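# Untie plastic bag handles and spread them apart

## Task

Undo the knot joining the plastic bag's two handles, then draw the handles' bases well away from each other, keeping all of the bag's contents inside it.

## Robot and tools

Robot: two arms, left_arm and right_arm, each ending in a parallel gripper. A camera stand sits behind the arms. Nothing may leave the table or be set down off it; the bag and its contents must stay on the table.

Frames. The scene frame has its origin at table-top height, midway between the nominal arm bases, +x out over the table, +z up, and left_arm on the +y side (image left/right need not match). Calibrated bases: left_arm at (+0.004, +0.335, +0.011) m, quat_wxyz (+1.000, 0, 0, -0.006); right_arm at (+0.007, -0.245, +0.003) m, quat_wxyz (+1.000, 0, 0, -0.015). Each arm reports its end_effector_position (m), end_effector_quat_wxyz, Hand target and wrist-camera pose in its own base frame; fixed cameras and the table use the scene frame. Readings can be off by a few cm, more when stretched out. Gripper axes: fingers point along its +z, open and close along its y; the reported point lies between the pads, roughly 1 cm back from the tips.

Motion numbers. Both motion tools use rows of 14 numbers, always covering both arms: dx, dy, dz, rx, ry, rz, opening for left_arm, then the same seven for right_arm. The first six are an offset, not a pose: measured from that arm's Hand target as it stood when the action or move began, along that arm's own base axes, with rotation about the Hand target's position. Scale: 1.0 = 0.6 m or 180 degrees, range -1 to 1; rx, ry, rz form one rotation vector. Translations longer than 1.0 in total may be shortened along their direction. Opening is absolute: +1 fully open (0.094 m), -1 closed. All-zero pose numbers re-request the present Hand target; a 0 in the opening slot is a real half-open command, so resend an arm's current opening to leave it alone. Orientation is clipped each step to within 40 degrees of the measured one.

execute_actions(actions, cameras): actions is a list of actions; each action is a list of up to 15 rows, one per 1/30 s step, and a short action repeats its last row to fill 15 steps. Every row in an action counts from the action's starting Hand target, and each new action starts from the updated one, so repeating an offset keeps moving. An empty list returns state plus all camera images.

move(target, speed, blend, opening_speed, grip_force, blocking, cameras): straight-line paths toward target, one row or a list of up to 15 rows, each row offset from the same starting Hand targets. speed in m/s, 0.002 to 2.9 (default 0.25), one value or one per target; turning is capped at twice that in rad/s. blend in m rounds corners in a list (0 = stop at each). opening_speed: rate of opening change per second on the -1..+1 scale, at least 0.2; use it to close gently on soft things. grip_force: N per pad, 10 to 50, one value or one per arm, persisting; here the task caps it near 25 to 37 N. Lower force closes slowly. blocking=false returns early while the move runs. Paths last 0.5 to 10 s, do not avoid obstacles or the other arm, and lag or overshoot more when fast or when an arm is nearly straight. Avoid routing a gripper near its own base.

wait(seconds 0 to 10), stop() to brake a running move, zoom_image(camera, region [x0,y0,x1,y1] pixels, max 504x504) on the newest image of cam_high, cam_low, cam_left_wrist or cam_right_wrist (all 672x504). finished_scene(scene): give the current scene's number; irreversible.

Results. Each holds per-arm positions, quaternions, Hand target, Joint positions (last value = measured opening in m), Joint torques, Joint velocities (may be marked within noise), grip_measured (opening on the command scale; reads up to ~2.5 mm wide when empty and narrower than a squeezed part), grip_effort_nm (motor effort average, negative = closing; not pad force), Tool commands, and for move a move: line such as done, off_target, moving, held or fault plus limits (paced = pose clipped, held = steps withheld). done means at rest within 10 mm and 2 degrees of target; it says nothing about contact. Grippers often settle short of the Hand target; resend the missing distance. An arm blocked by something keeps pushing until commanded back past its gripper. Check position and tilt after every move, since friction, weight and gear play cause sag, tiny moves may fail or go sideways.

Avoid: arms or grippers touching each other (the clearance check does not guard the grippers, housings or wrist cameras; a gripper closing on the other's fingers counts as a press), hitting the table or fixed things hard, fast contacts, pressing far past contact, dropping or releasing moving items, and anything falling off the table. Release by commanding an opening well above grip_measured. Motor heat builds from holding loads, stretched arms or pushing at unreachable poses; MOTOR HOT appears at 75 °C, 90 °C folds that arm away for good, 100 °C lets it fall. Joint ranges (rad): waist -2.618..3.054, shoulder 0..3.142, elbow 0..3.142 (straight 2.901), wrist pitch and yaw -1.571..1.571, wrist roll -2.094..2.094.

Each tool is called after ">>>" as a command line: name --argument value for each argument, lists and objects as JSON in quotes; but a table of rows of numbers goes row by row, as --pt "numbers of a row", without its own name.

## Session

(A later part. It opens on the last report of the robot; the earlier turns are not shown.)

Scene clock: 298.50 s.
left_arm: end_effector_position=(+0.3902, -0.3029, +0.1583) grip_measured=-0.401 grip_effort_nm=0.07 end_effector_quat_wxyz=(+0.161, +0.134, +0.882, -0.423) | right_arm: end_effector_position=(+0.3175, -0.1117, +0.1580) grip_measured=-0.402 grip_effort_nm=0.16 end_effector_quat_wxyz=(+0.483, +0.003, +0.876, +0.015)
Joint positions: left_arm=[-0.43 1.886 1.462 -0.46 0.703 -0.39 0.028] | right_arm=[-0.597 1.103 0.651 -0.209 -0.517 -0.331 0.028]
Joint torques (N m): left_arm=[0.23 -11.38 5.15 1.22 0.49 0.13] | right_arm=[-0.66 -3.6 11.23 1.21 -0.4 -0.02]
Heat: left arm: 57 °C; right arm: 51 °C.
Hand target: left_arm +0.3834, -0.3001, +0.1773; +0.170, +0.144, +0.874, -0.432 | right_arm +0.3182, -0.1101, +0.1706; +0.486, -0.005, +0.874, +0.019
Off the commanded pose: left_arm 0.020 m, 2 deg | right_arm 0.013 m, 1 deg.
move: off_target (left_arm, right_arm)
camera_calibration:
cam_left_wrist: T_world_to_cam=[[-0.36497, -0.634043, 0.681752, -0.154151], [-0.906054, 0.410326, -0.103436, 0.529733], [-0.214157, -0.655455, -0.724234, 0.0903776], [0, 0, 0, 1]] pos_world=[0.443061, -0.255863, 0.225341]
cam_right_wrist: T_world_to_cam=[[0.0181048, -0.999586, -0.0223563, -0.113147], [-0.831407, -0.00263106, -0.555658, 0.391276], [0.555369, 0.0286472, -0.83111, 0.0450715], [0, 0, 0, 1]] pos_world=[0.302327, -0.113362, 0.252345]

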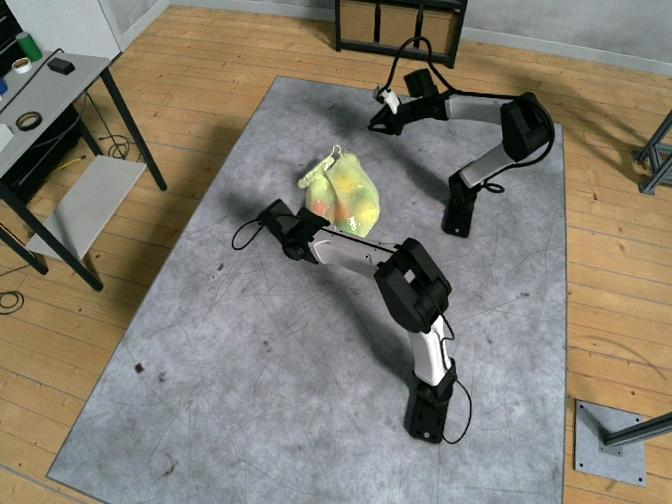

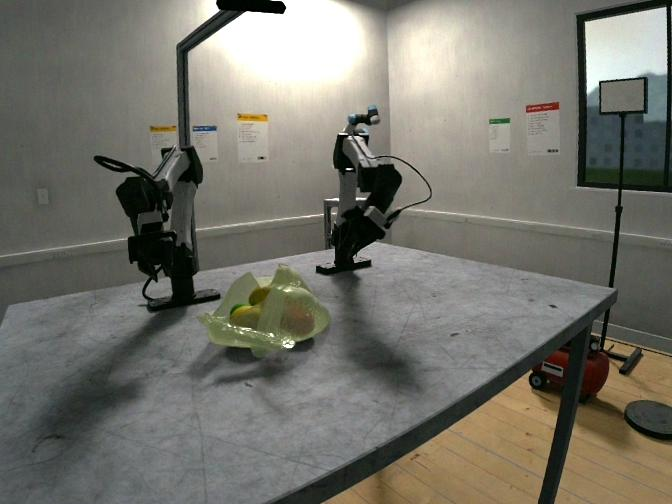

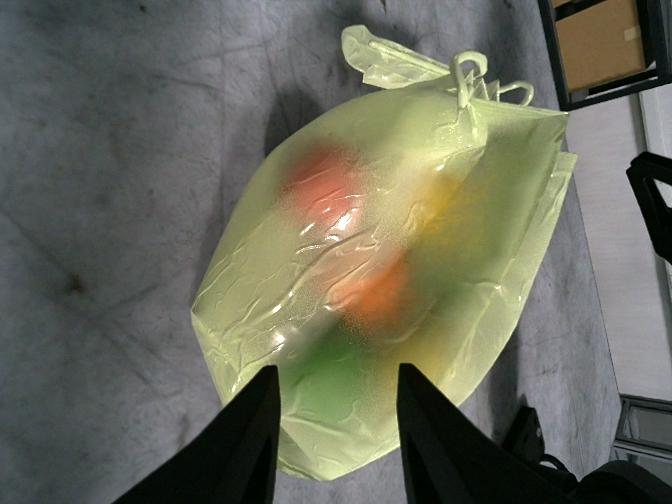

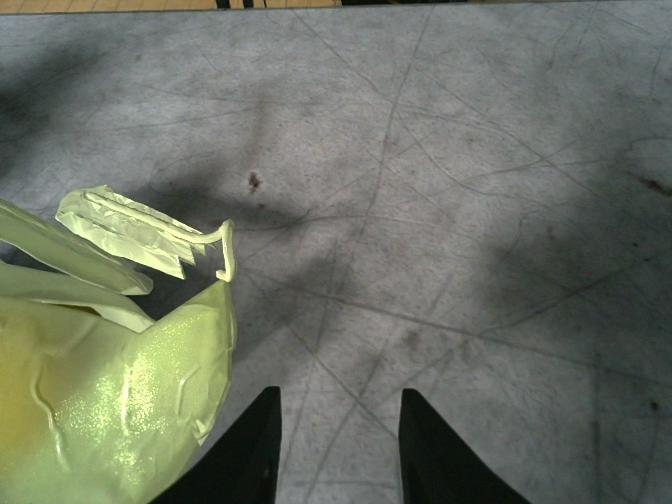

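>>> move --target '[0.088,-0.225,0,0,0,0,-0.3, -0.05,0,0.05,0,0,0,-0.4]' --speed 0.2 --cameras '["cam_left_wrist"]'

>>> zoom_image --camera "cam_left_wrist" --region '[260, 120, 500, 400]'

Scene clock: 304.87 s.
left_arm: end_effector_position=(+0.4332, -0.4314, +0.1720) grip_measured=-0.301 grip_effort_nm=0.07 end_effector_quat_wxyz=(+0.166, +0.149, +0.872, -0.435) | right_arm: end_effector_position=(+0.2899, -0.1140, +0.1873) grip_measured=-0.402 grip_effort_nm=0.16 end_effector_quat_wxyz=(+0.481, +0.005, +0.877, +0.016)
Joint positions: left_arm=[-0.622 2.285 2.078 -0.549 0.599 -0.549 0.033] | right_arm=[-0.69 0.998 0.731 -0.435 -0.589 -0.4 0.028]
Joint torques (N m): left_arm=[-0.13 -9.51 8.84 1.38 0.05 -0.15] | right_arm=[-0.62 -3.44 10.96 1.16 -0.44 -0.01]
Heat: left arm: 58 °C; right arm: 49 °C.
Hand target: left_arm +0.4362, -0.4351, +0.1774; +0.169, +0.144, +0.874, -0.432 | right_arm +0.2882, -0.1101, +0.2006; +0.486, -0.005, +0.874, +0.019
Off the commanded pose: left_arm 0.007 m, 1 deg | right_arm 0.014 m, 1 deg.
move: off_target (right_arm)
camera_calibration:
cam_left_wrist: T_world_to_cam=[[-0.397308, -0.606288, 0.688883, -0.204561], [-0.891618, 0.432681, -0.13343, 0.631493], [-0.21717, -0.667234, -0.712486, 0.0195082], [0, 0, 0, 1]] pos_world=[0.486013, -0.384241, 0.239078]
Images, in order (width x height): cam_left_wrist 672x504.

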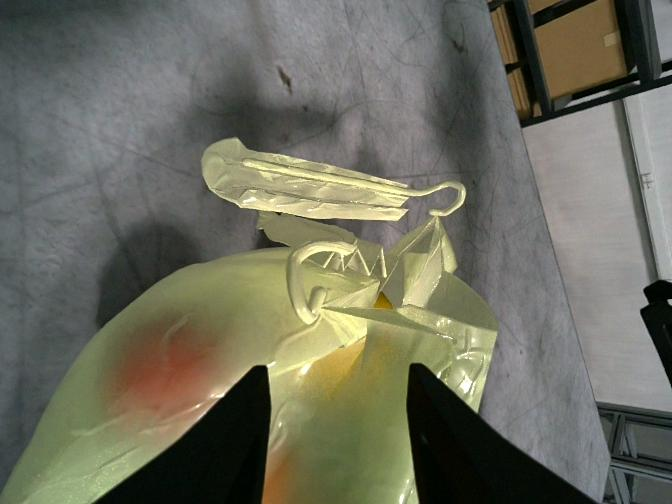

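Scaled by 1.800 from the camera's 672x504 image, which has a finer 960x720 frame.

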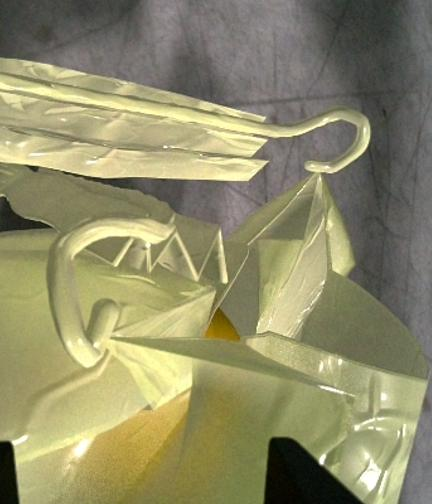

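>>> move --target '[0.027,-0.072,-0.09,0,0,0,-0.3, 0,0,0,0,0,0,-0.4]' --speed 0.12 --cameras '["cam_left_wrist"]'

Scene clock: 309.60 s.
left_arm: end_effector_position=(+0.4435, -0.4687, +0.1113) grip_measured=-0.301 grip_effort_nm=0.07 end_effector_quat_wxyz=(+0.145, +0.143, +0.883, -0.423) | right_arm: end_effector_position=(+0.2899, -0.1140, +0.1873) grip_measured=-0.402 grip_effort_nm=0.16 end_effector_quat_wxyz=(+0.481, +0.005, +0.877, +0.016)
Joint positions: left_arm=[-0.668 2.494 2.235 -0.529 0.565 -0.586 0.033] | right_arm=[-0.69 0.998 0.731 -0.435 -0.589 -0.4 0.028]
Joint torques (N m): left_arm=[-0.32 -10.5 8.73 1.88 0.04 -0.16] | right_arm=[-0.65 -3.44 10.97 1.16 -0.44 -0.01]
Heat: left arm: 59 °C; right arm: 48 °C.
Hand target: left_arm +0.4524, -0.4783, +0.1234; +0.169, +0.144, +0.874, -0.432 | right_arm +0.2882, -0.1101, +0.2006; +0.486, -0.005, +0.874, +0.019
Off the commanded pose: left_arm 0.018 m, 3 deg | right_arm 0.014 m, 1 deg.
move: off_target (left_arm, right_arm)
camera_calibration:
cam_left_wrist: T_world_to_cam=[[-0.36944, -0.628828, 0.684171, -0.20366], [-0.895896, 0.436526, -0.082552, 0.646732], [-0.246747, -0.643444, -0.724635, -0.0207878], [0, 0, 0, 1]] pos_world=[0.499035, -0.423758, 0.177664]
Images, in order (width x height): cam_left_wrist 672x504.

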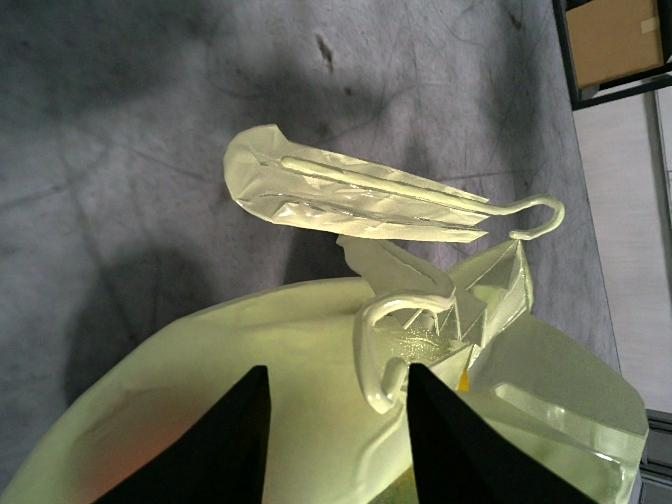

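>>> move --pt "0.003 -0.04 0.004 0 0 0 -0.4 0 0 0 0 0 0 -0.4" --pt "0.003 -0.04 0.004 0 0 0 -1 0 0 0 0 0 0 -0.4" --speed 0.1 --cameras '["cam_left_wrist"]'

Scene clock: 315.40 s.
left_arm: end_effector_position=(+0.4538, -0.4980, +0.1225) grip_measured=-0.921 grip_effort_nm=-0.55 end_effector_quat_wxyz=(+0.167, +0.148, +0.872, -0.435) | right_arm: end_effector_position=(+0.2899, -0.1140, +0.1873) grip_measured=-0.402 grip_effort_nm=0.16 end_effector_quat_wxyz=(+0.481, +0.005, +0.877, +0.016)
Joint positions: left_arm=[-0.699 2.62 2.477 -0.577 0.539 -0.612 0.004] | right_arm=[-0.69 0.998 0.731 -0.435 -0.589 -0.4 0.028]
Joint torques (N m): left_arm=[-0.23 -10.89 9.01 1.42 0.02 -0.16] | right_arm=[-0.62 -3.44 10.97 1.16 -0.44 -0.02]
Heat: left arm: 59 °C; right arm: 48 °C.
Hand target: left_arm +0.4543, -0.5023, +0.1258; +0.170, +0.144, +0.874, -0.432 | right_arm +0.2882, -0.1101, +0.2006; +0.486, -0.005, +0.874, +0.019
Off the commanded pose: left_arm 0.005 m, 1 deg | right_arm 0.014 m, 1 deg.
move: off_target (right_arm)
camera_calibration:
cam_left_wrist: T_world_to_cam=[[-0.396985, -0.607003, 0.68844, -0.203126], [-0.892638, 0.429854, -0.13573, 0.671402], [-0.21354, -0.668411, -0.71248, -0.0579572], [0, 0, 0, 1]] pos_world=[0.506305, -0.450642, 0.189676]
Images, in order (width x height): cam_left_wrist 672x504.

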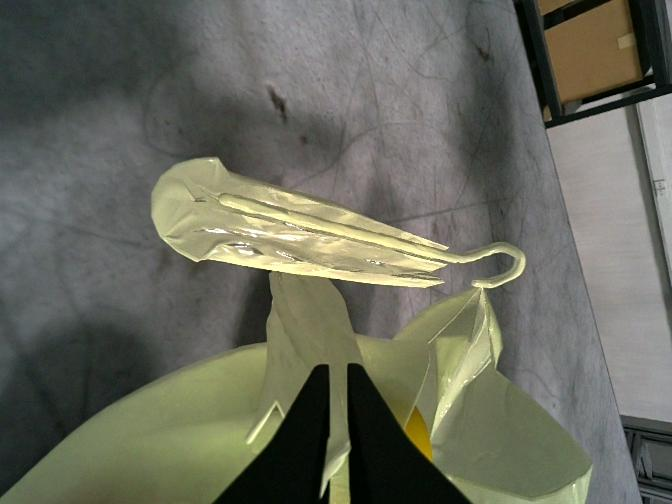

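>>> move --target '[0.06,0.27,-0.07,0,0,0,-1, 0,0,0,0,0,0,-0.4]' --speed 0.1 --cameras '["all"]'

Scene clock: 320.80 s.
left_arm: end_effector_position=(+0.4807, -0.3396, +0.0378) grip_measured=-0.921 grip_effort_nm=-0.56 end_effector_quat_wxyz=(+0.123, +0.124, +0.893, -0.415) | right_arm: end_effector_position=(+0.2899, -0.1140, +0.1873) grip_measured=-0.402 grip_effort_nm=0.16 end_effector_quat_wxyz=(+0.481, +0.005, +0.877, +0.016)
Joint positions: left_arm=[-0.42 2.442 1.897 -0.433 0.716 -0.372 0.004] | right_arm=[-0.69 0.998 0.731 -0.435 -0.589 -0.4 0.028]
Joint torques (N m): left_arm=[0.42 -16.83 4.89 1.61 0.47 0.14] | right_arm=[-0.62 -3.44 10.95 1.16 -0.44 -0.01]
Heat: left arm: 61 °C; right arm: 47 °C.
Hand target: left_arm +0.4903, -0.3403, +0.0838; +0.170, +0.144, +0.874, -0.432 | right_arm +0.2882, -0.1101, +0.2006; +0.486, -0.005, +0.874, +0.019
Off the commanded pose: left_arm 0.047 m, 7 deg | right_arm 0.014 m, 1 deg.
move: off_target (left_arm, right_arm)
camera_calibration:
cam_left_wrist: T_world_to_cam=[[-0.31854, -0.652668, 0.687428, -0.0911293], [-0.907406, 0.419678, -0.0220163, 0.615109], [-0.274129, -0.630789, -0.725919, 0.0357429], [0, 0, 0, 1]] pos_world=[0.538924, -0.295079, 0.102134]
cam_right_wrist: T_world_to_cam=[[0.0171027, -0.999534, -0.0252832, -0.113583], [-0.834018, -0.000314421, -0.551738, 0.384857], [0.551473, 0.0305229, -0.833634, 0.0866904], [0, 0, 0, 1]] pos_world=[0.275113, -0.116055, 0.281736]

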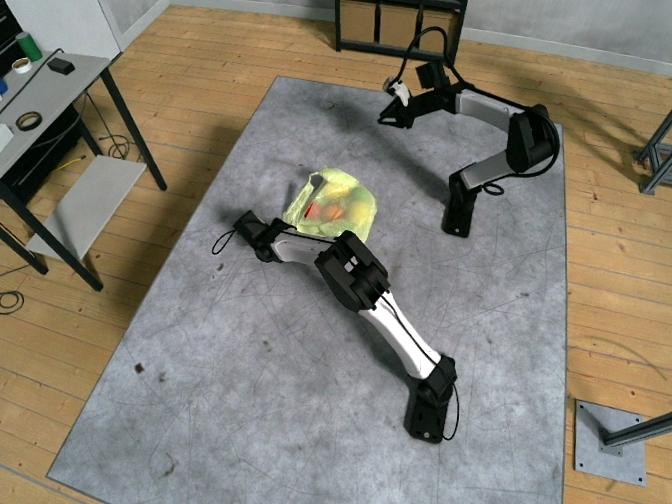

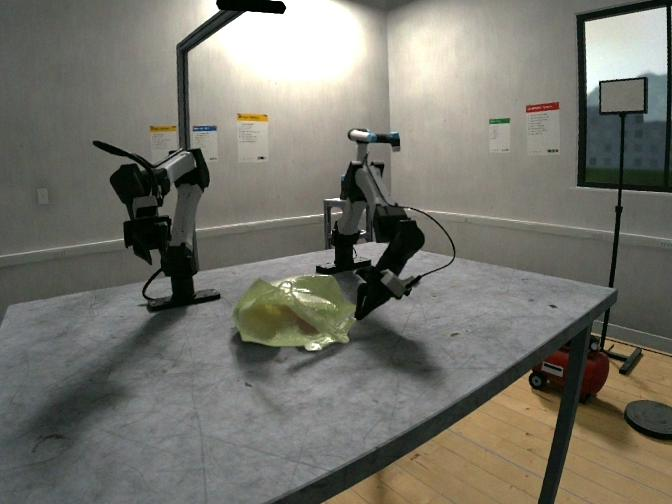

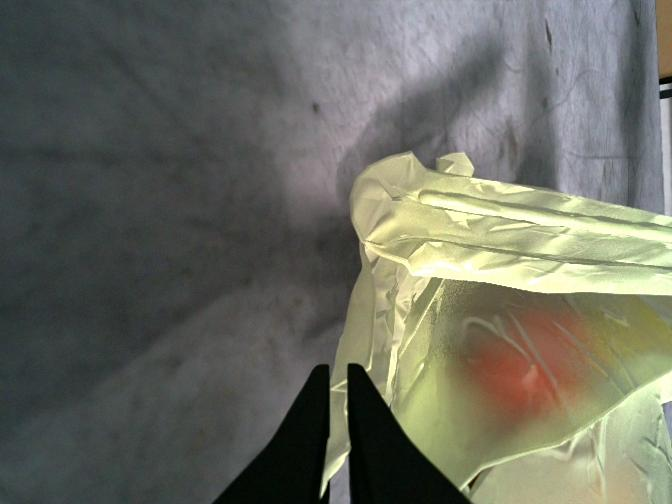

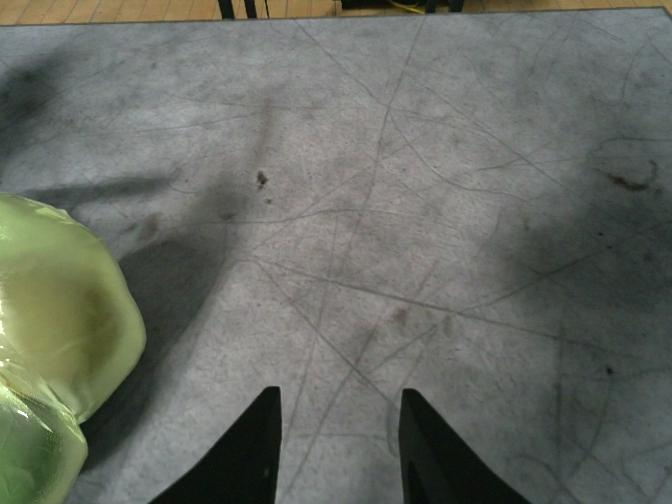

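>>> move --pt "0 0 0.01 0 0 0 -0.7 0 0 0 0 0 0 -0.4" --pt "-0.02 0.17 0.1 0 0 0 -0.3 -0.05 0 0.05 0 0 0 -0.4" --speed 0.12 --cameras '["all"]'

>>> zoom_image --camera "cam_high" --region '[270, 140, 400, 250]'

>>> zoom_image --camera "cam_low" --region '[210, 250, 380, 370]'

Scene clock: 327.10 s.
left_arm: end_effector_position=(+0.4812, -0.2410, +0.1093) grip_measured=-0.301 grip_effort_nm=0.07 end_effector_quat_wxyz=(+0.146, +0.130, +0.885, -0.423) | right_arm: end_effector_position=(+0.2608, -0.1152, +0.2176) grip_measured=-0.402 grip_effort_nm=0.16 end_effector_quat_wxyz=(+0.480, +0.004, +0.877, +0.017)
Joint positions: left_arm=[-0.225 2.239 1.833 -0.675 0.823 -0.149 0.033] | right_arm=[-0.808 0.931 0.838 -0.67 -0.677 -0.5 0.028]
Joint torques (N m): left_arm=[0.25 -14.95 5.56 0.94 0.6 0.14] | right_arm=[-0.65 -2.69 10.71 1.08 -0.5 -0.01]
Heat: left arm: 66 °C; right arm: 47 °C.
Hand target: left_arm +0.4783, -0.2383, +0.1438; +0.170, +0.144, +0.874, -0.432 | right_arm +0.2582, -0.1101, +0.2306; +0.486, -0.005, +0.874, +0.019
Off the commanded pose: left_arm 0.035 m, 4 deg | right_arm 0.014 m, 1 deg.
move: off_target (left_arm, right_arm); target 2's new opening was sent with left_arm's hand 0.035 m and 4 deg from that target
camera_calibration:
cam_left_wrist: T_world_to_cam=[[-0.348477, -0.636487, 0.688076, -0.0575435], [-0.90634, 0.41598, -0.0742255, 0.580039], [-0.238982, -0.649496, -0.721832, 0.128169], [0, 0, 0, 1]] pos_world=[0.53629, -0.194664, 0.175165]
cam_right_wrist: T_world_to_cam=[[0.0181709, -0.999499, -0.0259065, -0.11358], [-0.834695, -0.000900527, -0.550712, 0.3773], [0.550413, 0.031631, -0.834293, 0.128603], [0, 0, 0, 1]] pos_world=[0.246209, -0.117252, 0.312134]

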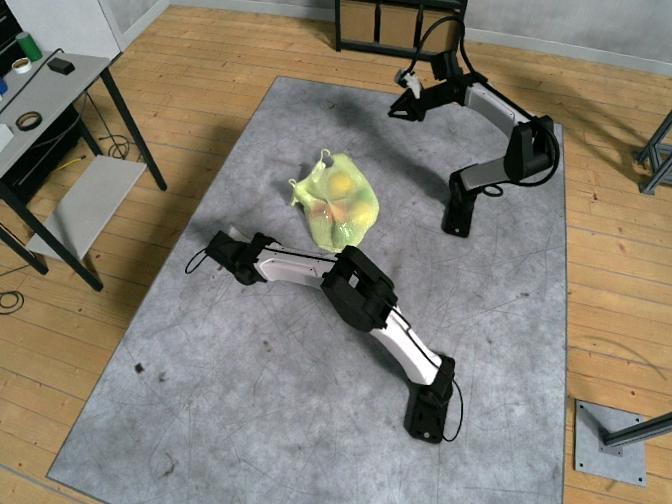

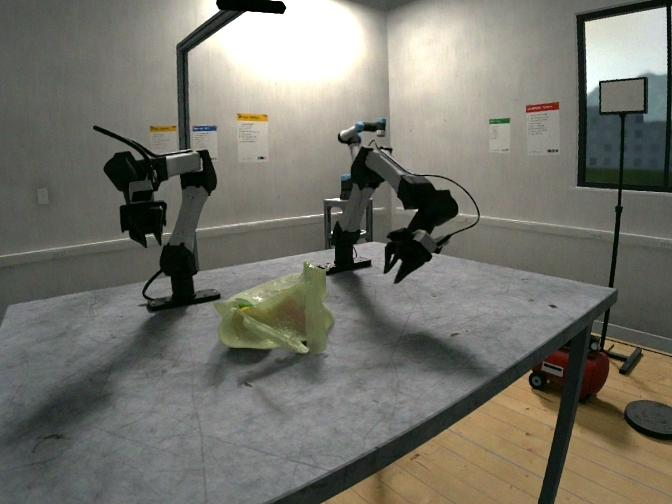

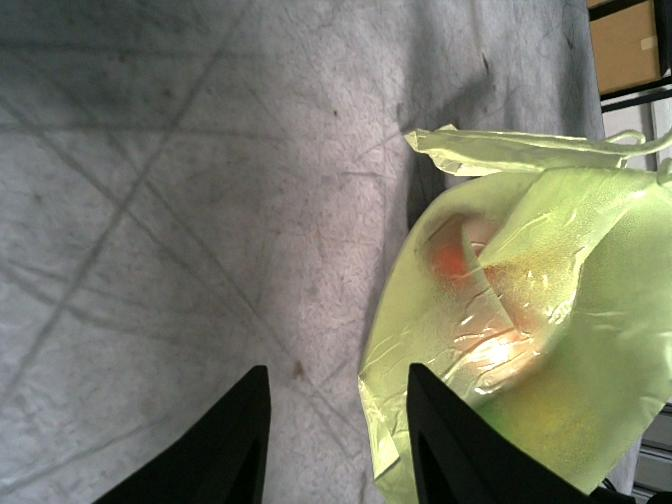

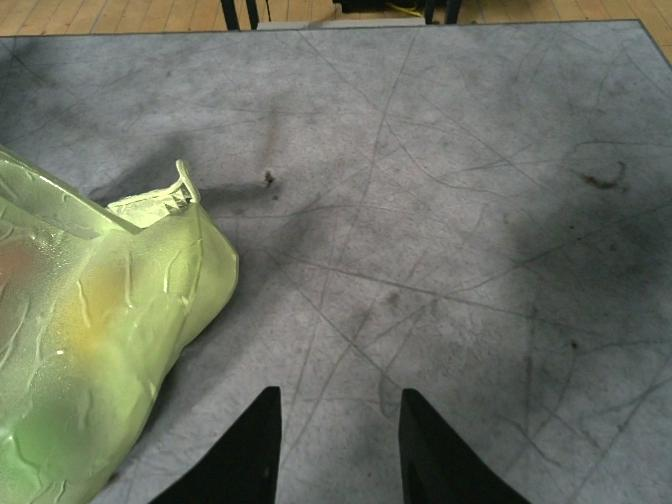

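Scaled by 3.877 from the camera's 672x504 image, which has a finer 960x720 frame.

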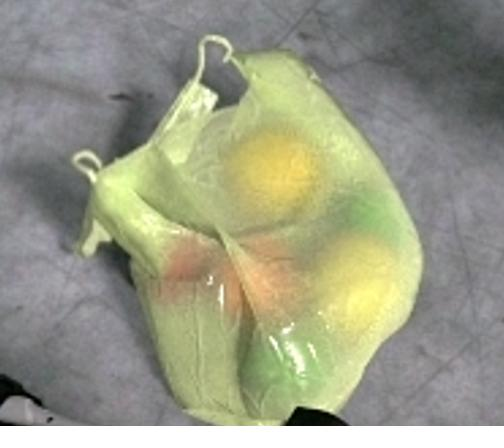

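Scaled by 2.965 from the camera's 672x504 image, which has a finer 960x720 frame.

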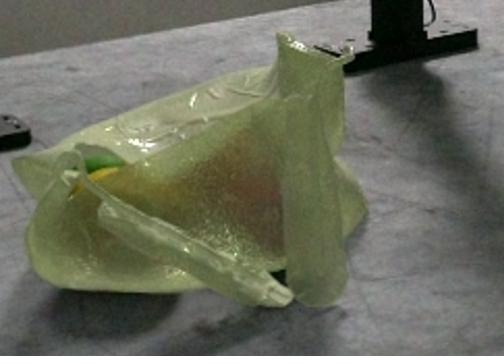

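>>> finished_scene --scene 1

The scene is finished: the task was done.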